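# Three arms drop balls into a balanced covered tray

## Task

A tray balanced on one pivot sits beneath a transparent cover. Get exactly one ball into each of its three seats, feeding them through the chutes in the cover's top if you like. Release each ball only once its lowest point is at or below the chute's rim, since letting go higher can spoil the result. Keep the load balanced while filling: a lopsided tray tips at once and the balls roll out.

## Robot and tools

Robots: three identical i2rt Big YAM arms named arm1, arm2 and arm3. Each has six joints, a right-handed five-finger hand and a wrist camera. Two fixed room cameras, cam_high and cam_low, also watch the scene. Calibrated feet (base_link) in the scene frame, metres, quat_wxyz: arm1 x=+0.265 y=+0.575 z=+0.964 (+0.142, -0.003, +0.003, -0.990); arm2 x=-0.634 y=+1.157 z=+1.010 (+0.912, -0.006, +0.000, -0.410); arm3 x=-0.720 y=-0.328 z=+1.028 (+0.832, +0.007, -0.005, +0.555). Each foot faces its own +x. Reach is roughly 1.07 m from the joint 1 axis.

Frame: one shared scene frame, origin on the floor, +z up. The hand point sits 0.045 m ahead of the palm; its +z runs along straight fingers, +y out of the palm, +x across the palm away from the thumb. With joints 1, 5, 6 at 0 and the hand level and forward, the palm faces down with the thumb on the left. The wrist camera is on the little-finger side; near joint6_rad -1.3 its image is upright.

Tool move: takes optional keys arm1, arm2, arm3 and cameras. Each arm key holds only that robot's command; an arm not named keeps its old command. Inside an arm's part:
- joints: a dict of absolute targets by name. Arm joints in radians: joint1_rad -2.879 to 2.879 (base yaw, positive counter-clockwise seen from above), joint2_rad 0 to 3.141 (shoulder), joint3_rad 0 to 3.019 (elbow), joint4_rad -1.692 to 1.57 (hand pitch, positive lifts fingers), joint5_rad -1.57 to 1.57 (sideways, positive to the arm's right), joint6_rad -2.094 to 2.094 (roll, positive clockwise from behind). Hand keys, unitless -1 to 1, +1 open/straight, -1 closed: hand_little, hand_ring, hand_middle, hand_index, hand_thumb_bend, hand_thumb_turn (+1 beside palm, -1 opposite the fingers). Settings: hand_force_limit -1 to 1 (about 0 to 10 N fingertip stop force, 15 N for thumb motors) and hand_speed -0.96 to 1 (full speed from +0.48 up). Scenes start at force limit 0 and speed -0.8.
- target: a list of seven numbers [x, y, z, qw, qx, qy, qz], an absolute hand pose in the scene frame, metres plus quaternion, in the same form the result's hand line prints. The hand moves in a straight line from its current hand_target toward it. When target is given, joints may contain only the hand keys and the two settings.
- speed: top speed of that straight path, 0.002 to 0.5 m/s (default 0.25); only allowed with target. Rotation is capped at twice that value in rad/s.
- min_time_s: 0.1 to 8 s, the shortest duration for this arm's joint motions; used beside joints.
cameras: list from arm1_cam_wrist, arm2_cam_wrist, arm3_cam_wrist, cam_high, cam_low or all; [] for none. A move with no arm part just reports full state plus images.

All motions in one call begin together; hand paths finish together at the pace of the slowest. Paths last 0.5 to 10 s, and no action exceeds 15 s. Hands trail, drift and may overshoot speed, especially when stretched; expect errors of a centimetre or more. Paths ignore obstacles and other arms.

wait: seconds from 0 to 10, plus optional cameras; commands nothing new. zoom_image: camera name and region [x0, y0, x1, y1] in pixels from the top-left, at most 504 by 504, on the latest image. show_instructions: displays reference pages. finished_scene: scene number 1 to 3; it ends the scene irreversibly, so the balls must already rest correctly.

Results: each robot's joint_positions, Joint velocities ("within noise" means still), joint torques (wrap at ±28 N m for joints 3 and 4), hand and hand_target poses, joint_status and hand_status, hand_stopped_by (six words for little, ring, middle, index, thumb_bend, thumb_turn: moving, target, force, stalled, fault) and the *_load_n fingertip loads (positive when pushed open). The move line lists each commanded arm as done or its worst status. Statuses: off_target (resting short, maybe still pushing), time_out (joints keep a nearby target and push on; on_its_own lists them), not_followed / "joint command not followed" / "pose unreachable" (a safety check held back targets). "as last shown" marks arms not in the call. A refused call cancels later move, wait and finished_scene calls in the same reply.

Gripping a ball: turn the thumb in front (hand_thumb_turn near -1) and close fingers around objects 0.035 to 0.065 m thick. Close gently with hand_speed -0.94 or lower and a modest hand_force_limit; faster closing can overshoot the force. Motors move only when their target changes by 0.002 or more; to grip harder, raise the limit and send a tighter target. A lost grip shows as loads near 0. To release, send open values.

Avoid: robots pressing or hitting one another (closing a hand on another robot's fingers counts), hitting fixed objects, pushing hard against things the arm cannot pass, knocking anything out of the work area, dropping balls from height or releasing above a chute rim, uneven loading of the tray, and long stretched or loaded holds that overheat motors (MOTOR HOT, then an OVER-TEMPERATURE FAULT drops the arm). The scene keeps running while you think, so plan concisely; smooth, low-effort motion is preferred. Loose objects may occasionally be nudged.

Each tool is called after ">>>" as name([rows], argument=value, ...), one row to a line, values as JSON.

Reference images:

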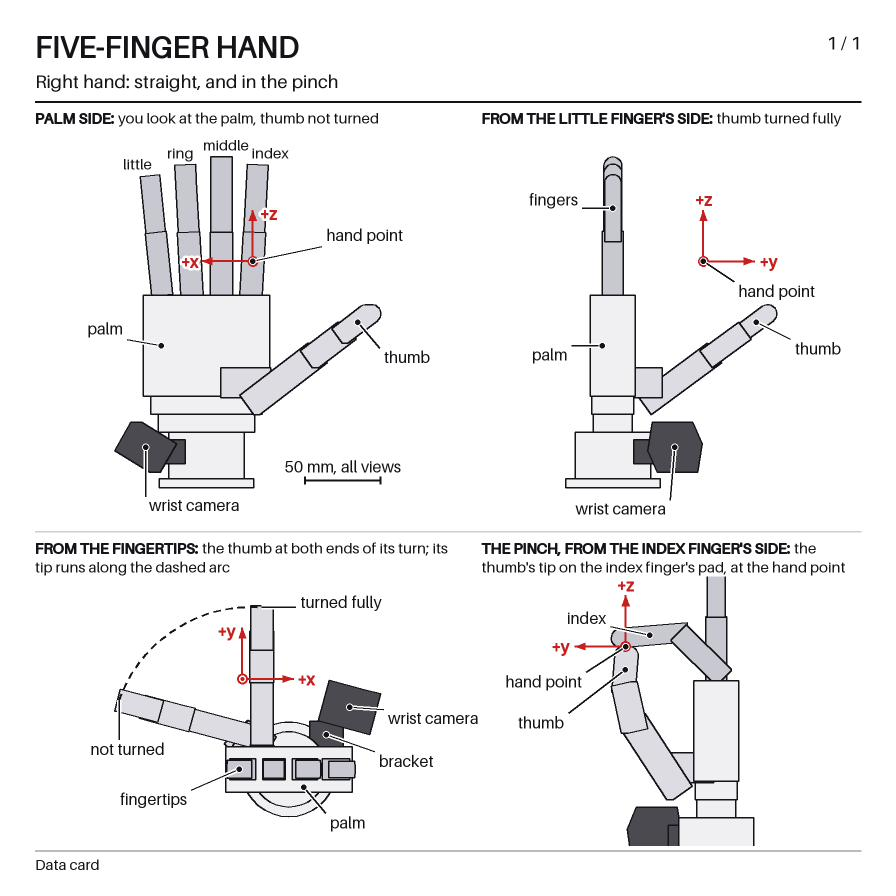

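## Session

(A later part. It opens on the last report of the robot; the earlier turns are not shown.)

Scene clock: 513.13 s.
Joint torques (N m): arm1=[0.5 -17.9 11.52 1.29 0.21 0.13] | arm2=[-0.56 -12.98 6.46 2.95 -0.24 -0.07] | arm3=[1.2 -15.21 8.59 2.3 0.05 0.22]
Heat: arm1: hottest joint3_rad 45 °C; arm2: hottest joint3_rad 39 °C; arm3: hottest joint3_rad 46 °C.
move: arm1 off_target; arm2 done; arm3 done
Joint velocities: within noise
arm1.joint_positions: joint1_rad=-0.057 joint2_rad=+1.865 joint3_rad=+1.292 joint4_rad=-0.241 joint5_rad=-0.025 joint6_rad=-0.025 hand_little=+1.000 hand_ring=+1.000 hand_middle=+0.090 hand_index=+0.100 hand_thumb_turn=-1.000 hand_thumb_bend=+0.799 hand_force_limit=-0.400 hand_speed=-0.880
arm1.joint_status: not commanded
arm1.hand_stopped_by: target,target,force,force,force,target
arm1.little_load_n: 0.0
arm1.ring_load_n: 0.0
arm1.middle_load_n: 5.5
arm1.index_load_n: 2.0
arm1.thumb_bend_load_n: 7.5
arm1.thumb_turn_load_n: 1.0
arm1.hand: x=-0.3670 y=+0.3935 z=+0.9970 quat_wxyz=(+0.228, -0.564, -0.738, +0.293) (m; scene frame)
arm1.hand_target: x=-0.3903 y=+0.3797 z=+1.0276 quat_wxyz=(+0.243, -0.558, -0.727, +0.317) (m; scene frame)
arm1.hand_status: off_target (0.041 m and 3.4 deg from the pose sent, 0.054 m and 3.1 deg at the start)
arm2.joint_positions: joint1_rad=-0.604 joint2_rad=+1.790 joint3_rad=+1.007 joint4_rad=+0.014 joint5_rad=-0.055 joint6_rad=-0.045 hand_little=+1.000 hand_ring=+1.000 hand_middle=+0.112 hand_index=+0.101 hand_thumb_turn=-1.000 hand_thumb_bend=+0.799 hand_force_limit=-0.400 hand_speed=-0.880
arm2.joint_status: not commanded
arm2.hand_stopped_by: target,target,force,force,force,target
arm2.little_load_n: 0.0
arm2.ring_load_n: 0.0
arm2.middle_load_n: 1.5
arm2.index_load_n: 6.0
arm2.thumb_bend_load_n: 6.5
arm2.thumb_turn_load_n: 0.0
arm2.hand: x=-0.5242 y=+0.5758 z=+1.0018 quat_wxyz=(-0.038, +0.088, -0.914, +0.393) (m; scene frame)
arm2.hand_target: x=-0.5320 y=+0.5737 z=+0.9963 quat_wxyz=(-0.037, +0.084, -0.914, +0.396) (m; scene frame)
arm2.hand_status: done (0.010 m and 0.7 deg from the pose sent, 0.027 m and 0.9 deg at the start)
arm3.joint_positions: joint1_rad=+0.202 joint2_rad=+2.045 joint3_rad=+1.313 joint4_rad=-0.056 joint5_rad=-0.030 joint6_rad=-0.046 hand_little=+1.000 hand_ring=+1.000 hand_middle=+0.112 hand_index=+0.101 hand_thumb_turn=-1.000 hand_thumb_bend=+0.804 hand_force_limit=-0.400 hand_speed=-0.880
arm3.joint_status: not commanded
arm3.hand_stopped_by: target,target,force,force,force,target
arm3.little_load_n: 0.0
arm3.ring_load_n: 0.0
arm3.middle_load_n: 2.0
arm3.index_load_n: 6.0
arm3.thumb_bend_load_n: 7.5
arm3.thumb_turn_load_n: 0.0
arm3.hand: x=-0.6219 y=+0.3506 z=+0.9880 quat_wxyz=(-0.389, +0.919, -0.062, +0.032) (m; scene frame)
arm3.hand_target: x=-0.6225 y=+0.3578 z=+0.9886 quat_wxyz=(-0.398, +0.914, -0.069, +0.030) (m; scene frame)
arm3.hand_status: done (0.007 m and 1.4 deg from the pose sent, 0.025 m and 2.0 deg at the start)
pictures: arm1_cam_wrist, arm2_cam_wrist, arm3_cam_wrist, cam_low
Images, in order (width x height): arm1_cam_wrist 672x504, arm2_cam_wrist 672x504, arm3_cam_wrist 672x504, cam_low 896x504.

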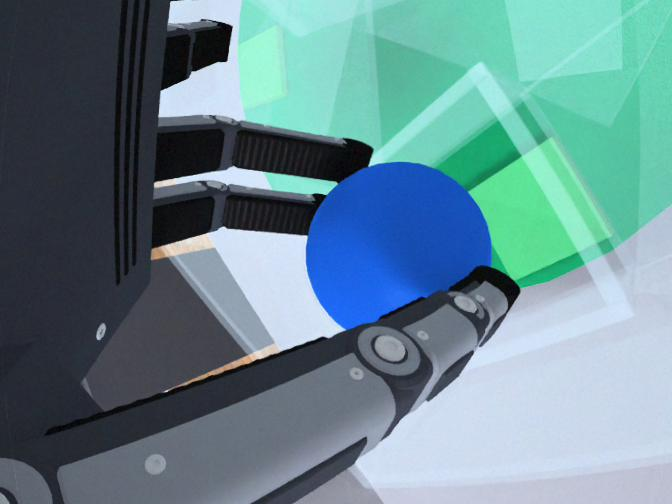

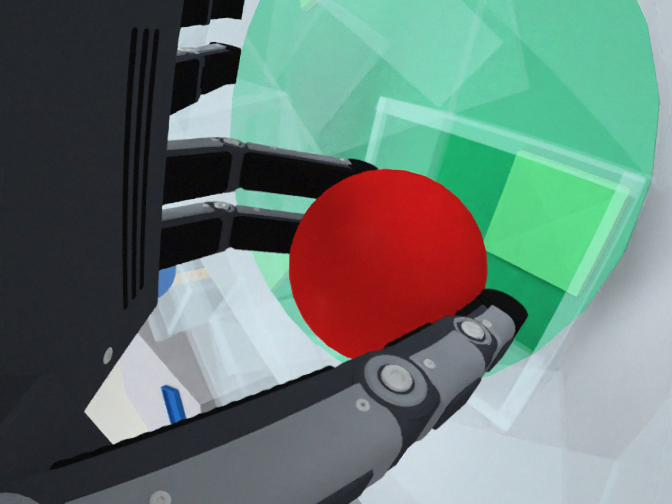

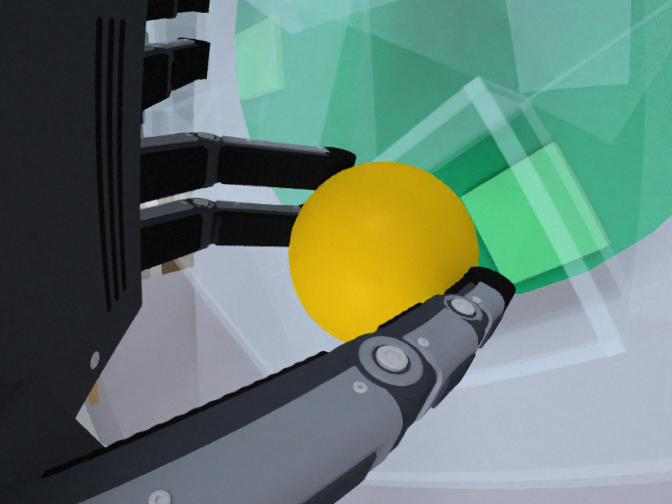

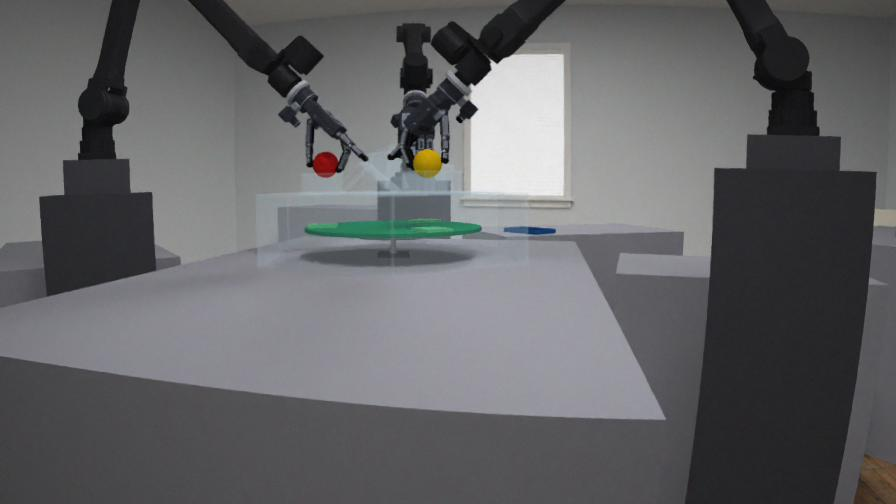

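>>> move(arm1={"joints": {"hand_index": 0.8, "hand_middle": 0.8, "hand_thumb_bend": 1, "hand_speed": 0.48}}, arm2={"joints": {"hand_index": 0.8, "hand_middle": 0.8, "hand_thumb_bend": 1, "hand_speed": 0.48}}, arm3={"joints": {"hand_index": 0.8, "hand_middle": 0.8, "hand_thumb_bend": 1, "hand_speed": 0.48}}, cameras=["all"])

Scene clock: 561.80 s.
Joint torques (N m): arm1=[1.26 -16.44 10.8 1.52 0.2 0.02] | arm2=[-0.5 -13.1 6.52 2.76 -0.2 -0.07] | arm3=[1.2 -15.27 8.61 2.06 0.05 0.18]
Heat: arm1: hottest joint3_rad 48 °C; arm2: hottest joint3_rad 38 °C; arm3: hottest joint3_rad 44 °C.
move: arm1 done; arm2 done; arm3 done
Joint velocities: within noise
arm1.joint_positions: joint1_rad=-0.057 joint2_rad=+1.865 joint3_rad=+1.304 joint4_rad=-0.243 joint5_rad=-0.026 joint6_rad=-0.014 hand_little=+1.000 hand_ring=+1.000 hand_middle=+0.800 hand_index=+0.800 hand_thumb_turn=-1.000 hand_thumb_bend=+1.000 hand_force_limit=-0.400 hand_speed=+0.480
arm1.joint_status: all done
arm1.hand_stopped_by: target,target,target,target,target,target
arm1.little_load_n: 0.0
arm1.ring_load_n: 0.0
arm1.middle_load_n: 0.0
arm1.index_load_n: 0.0
arm1.thumb_bend_load_n: 0.0
arm1.thumb_turn_load_n: 0.0
arm1.hand: x=-0.3719 y=+0.3913 z=+1.0027 quat_wxyz=(+0.229, -0.566, -0.733, +0.299) (m; scene frame)
arm1.hand_target: x=-0.3896 y=+0.3790 z=+1.0274 quat_wxyz=(+0.241, -0.561, -0.726, +0.318) (m; scene frame)
arm1.hand_status: not commanded
arm2.joint_positions: joint1_rad=-0.604 joint2_rad=+1.789 joint3_rad=+1.007 joint4_rad=+0.020 joint5_rad=-0.055 joint6_rad=-0.035 hand_little=+1.000 hand_ring=+1.000 hand_middle=+0.800 hand_index=+0.800 hand_thumb_turn=-1.000 hand_thumb_bend=+1.000 hand_force_limit=-0.400 hand_speed=+0.480
arm2.joint_status: all done
arm2.hand_stopped_by: target,target,target,target,target,target
arm2.little_load_n: 0.0
arm2.ring_load_n: 0.0
arm2.middle_load_n: 0.0
arm2.index_load_n: 0.0
arm2.thumb_bend_load_n: 0.0
arm2.thumb_turn_load_n: 0.0
arm2.hand: x=-0.5234 y=+0.5741 z=+1.0038 quat_wxyz=(-0.039, +0.084, -0.913, +0.396) (m; scene frame)
arm2.hand_target: x=-0.5314 y=+0.5734 z=+0.9973 quat_wxyz=(-0.038, +0.080, -0.914, +0.397) (m; scene frame)
arm2.hand_status: not commanded
arm3.joint_positions: joint1_rad=+0.202 joint2_rad=+2.045 joint3_rad=+1.313 joint4_rad=-0.050 joint5_rad=-0.030 joint6_rad=-0.036 hand_little=+1.000 hand_ring=+1.000 hand_middle=+0.800 hand_index=+0.800 hand_thumb_turn=-1.000 hand_thumb_bend=+1.000 hand_force_limit=-0.400 hand_speed=+0.480
arm3.joint_status: all done
arm3.hand_stopped_by: target,target,target,target,target,target
arm3.little_load_n: 0.0
arm3.ring_load_n: 0.0
arm3.middle_load_n: 0.0
arm3.index_load_n: 0.0
arm3.thumb_bend_load_n: 0.0
arm3.thumb_turn_load_n: 0.0
arm3.hand: x=-0.6222 y=+0.3523 z=+0.9891 quat_wxyz=(-0.392, +0.917, -0.067, +0.030) (m; scene frame)
arm3.hand_target: x=-0.6229 y=+0.3579 z=+0.9887 quat_wxyz=(-0.398, +0.914, -0.072, +0.028) (m; scene frame)
arm3.hand_status: not commanded
pictures: arm1_cam_wrist, arm2_cam_wrist, arm3_cam_wrist, cam_high, cam_low
Images, in order (width x height): arm1_cam_wrist 672x504, arm2_cam_wrist 672x504, arm3_cam_wrist 672x504, cam_high 896x504, cam_low 896x504.

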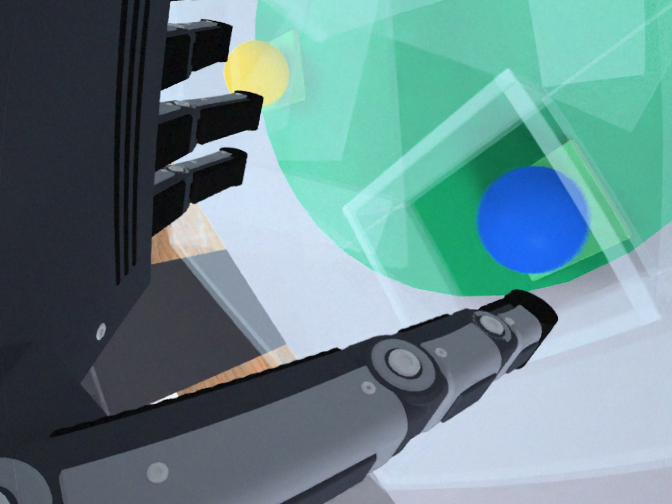

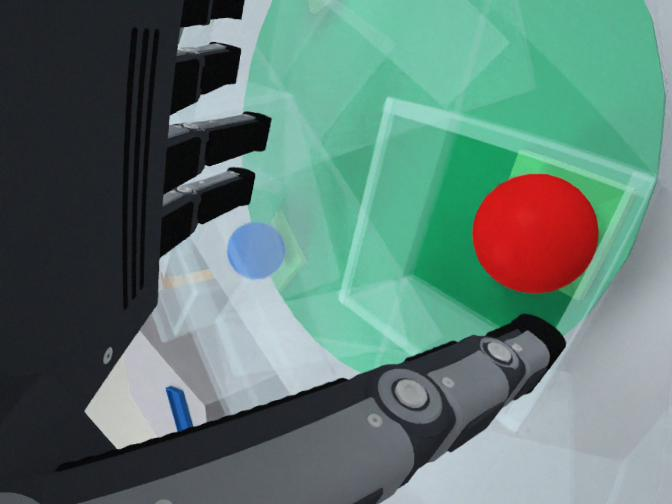

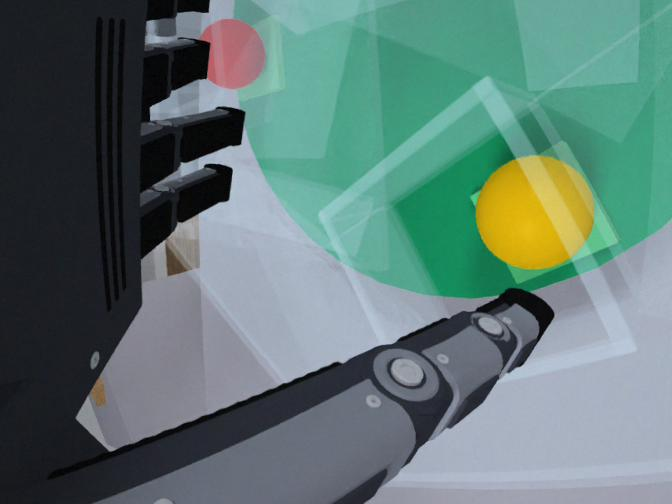

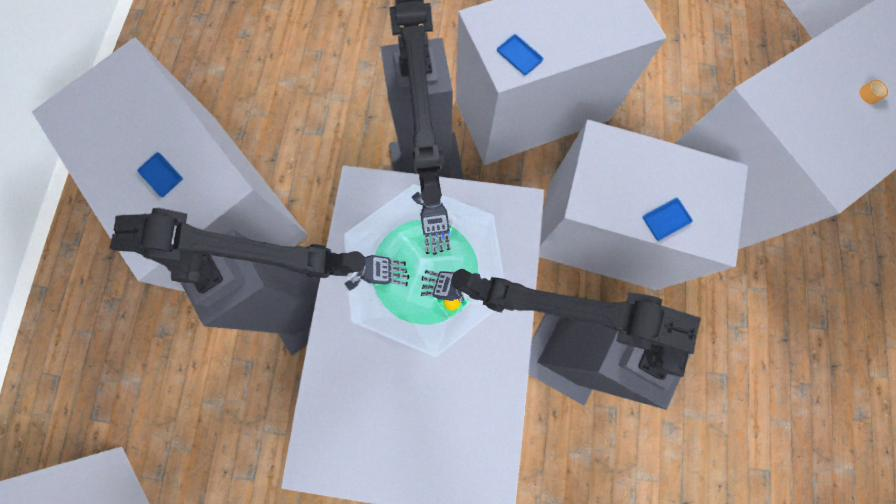

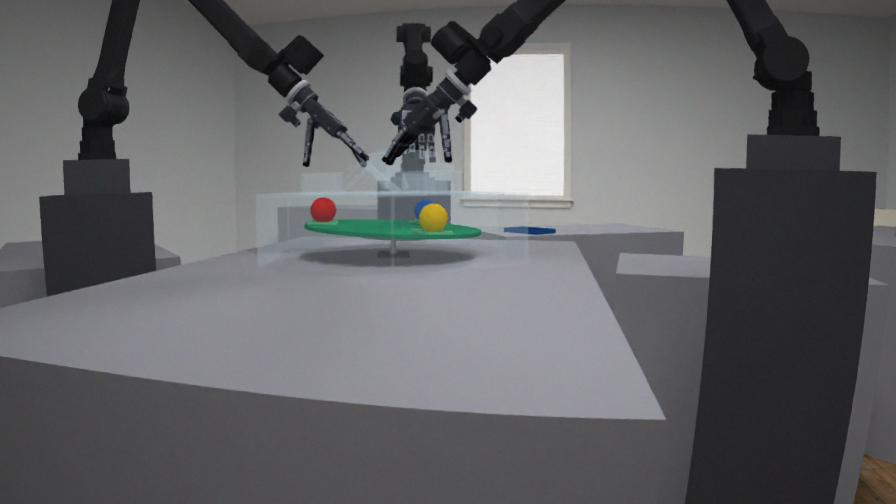

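>>> wait(seconds=1, cameras=["cam_low"])

>>> zoom_image(camera="cam_low", region=[250, 150, 550, 280])

Scene clock: 567.60 s.
Joint torques (N m): arm1=[1.55 -16.38 10.84 1.46 0.15 0.04] | arm2=[-0.56 -13.1 6.49 2.71 -0.2 -0.07] | arm3=[1.2 -15.27 8.62 2.06 0.05 0.18]
Heat: arm1: hottest joint3_rad 47 °C; arm2: hottest joint3_rad 38 °C; arm3: hottest joint3_rad 44 °C.
Joint velocities: within noise
arm1.joint_positions: joint1_rad=-0.057 joint2_rad=+1.865 joint3_rad=+1.304 joint4_rad=-0.243 joint5_rad=-0.026 joint6_rad=-0.014 hand_little=+1.000 hand_ring=+1.000 hand_middle=+0.800 hand_index=+0.800 hand_thumb_turn=-1.000 hand_thumb_bend=+1.000 hand_force_limit=-0.400 hand_speed=+0.480
arm1.joint_status: all done
arm1.hand_stopped_by: target,target,target,target,target,target
arm1.little_load_n: 0.0
arm1.ring_load_n: 0.0
arm1.middle_load_n: 0.0
arm1.index_load_n: -0.5
arm1.thumb_bend_load_n: 0.0
arm1.thumb_turn_load_n: -0.5
arm1.hand: x=-0.3719 y=+0.3913 z=+1.0027 quat_wxyz=(+0.229, -0.566, -0.733, +0.299) (m; scene frame)
arm1.hand_target: x=-0.3896 y=+0.3790 z=+1.0274 quat_wxyz=(+0.241, -0.561, -0.726, +0.318) (m; scene frame)
arm1.hand_status: not commanded
arm2.joint_positions: joint1_rad=-0.604 joint2_rad=+1.789 joint3_rad=+1.007 joint4_rad=+0.020 joint5_rad=-0.055 joint6_rad=-0.035 hand_little=+1.000 hand_ring=+1.000 hand_middle=+0.800 hand_index=+0.800 hand_thumb_turn=-1.000 hand_thumb_bend=+1.000 hand_force_limit=-0.400 hand_speed=+0.480
arm2.joint_status: all done
arm2.hand_stopped_by: target,target,target,target,target,target
arm2.little_load_n: 0.0
arm2.ring_load_n: -0.5
arm2.middle_load_n: 0.0
arm2.index_load_n: 0.0
arm2.thumb_bend_load_n: 0.0
arm2.thumb_turn_load_n: 0.0
arm2.hand: x=-0.5234 y=+0.5741 z=+1.0038 quat_wxyz=(-0.039, +0.084, -0.913, +0.396) (m; scene frame)
arm2.hand_target: x=-0.5314 y=+0.5734 z=+0.9973 quat_wxyz=(-0.038, +0.080, -0.914, +0.397) (m; scene frame)
arm2.hand_status: not commanded
arm3.joint_positions: joint1_rad=+0.202 joint2_rad=+2.045 joint3_rad=+1.313 joint4_rad=-0.050 joint5_rad=-0.030 joint6_rad=-0.034 hand_little=+1.000 hand_ring=+1.000 hand_middle=+0.800 hand_index=+0.800 hand_thumb_turn=-1.000 hand_thumb_bend=+1.000 hand_force_limit=-0.400 hand_speed=+0.480
arm3.joint_status: all done
arm3.hand_stopped_by: target,target,target,target,target,target
arm3.little_load_n: 0.0
arm3.ring_load_n: 0.0
arm3.middle_load_n: 0.0
arm3.index_load_n: 0.0
arm3.thumb_bend_load_n: 0.0
arm3.thumb_turn_load_n: 0.0
arm3.hand: x=-0.6223 y=+0.3523 z=+0.9892 quat_wxyz=(-0.392, +0.917, -0.067, +0.030) (m; scene frame)
arm3.hand_target: x=-0.6230 y=+0.3580 z=+0.9888 quat_wxyz=(-0.398, +0.914, -0.073, +0.028) (m; scene frame)
arm3.hand_status: not commanded
wait: 1.00 s; at rest from the start
pictures: cam_low
Images, in order (width x height): cam_low 896x504.

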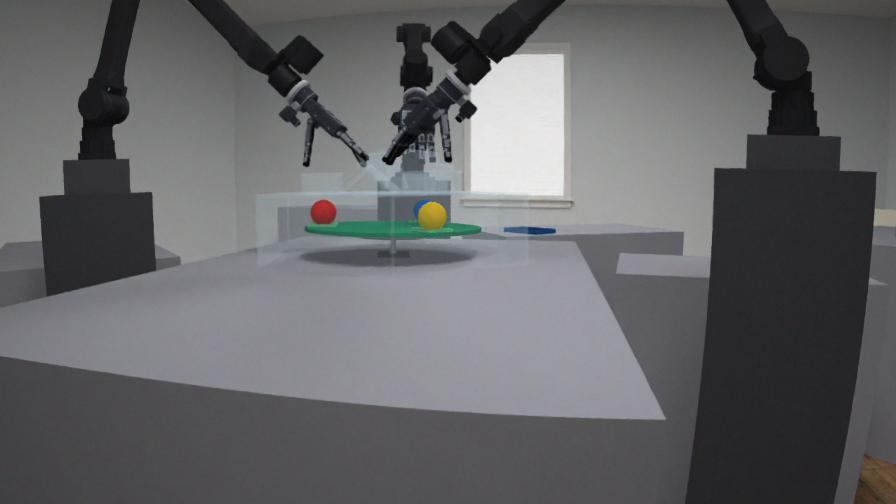

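Scaled by 1.680 from the camera's 896x504 image, which has a finer 1280x720 frame.

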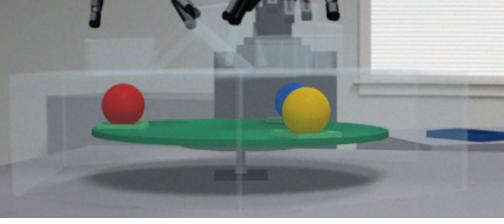

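Balanced and seated.

>>> finished_scene(scene=2)

The scene is finished: the task was done.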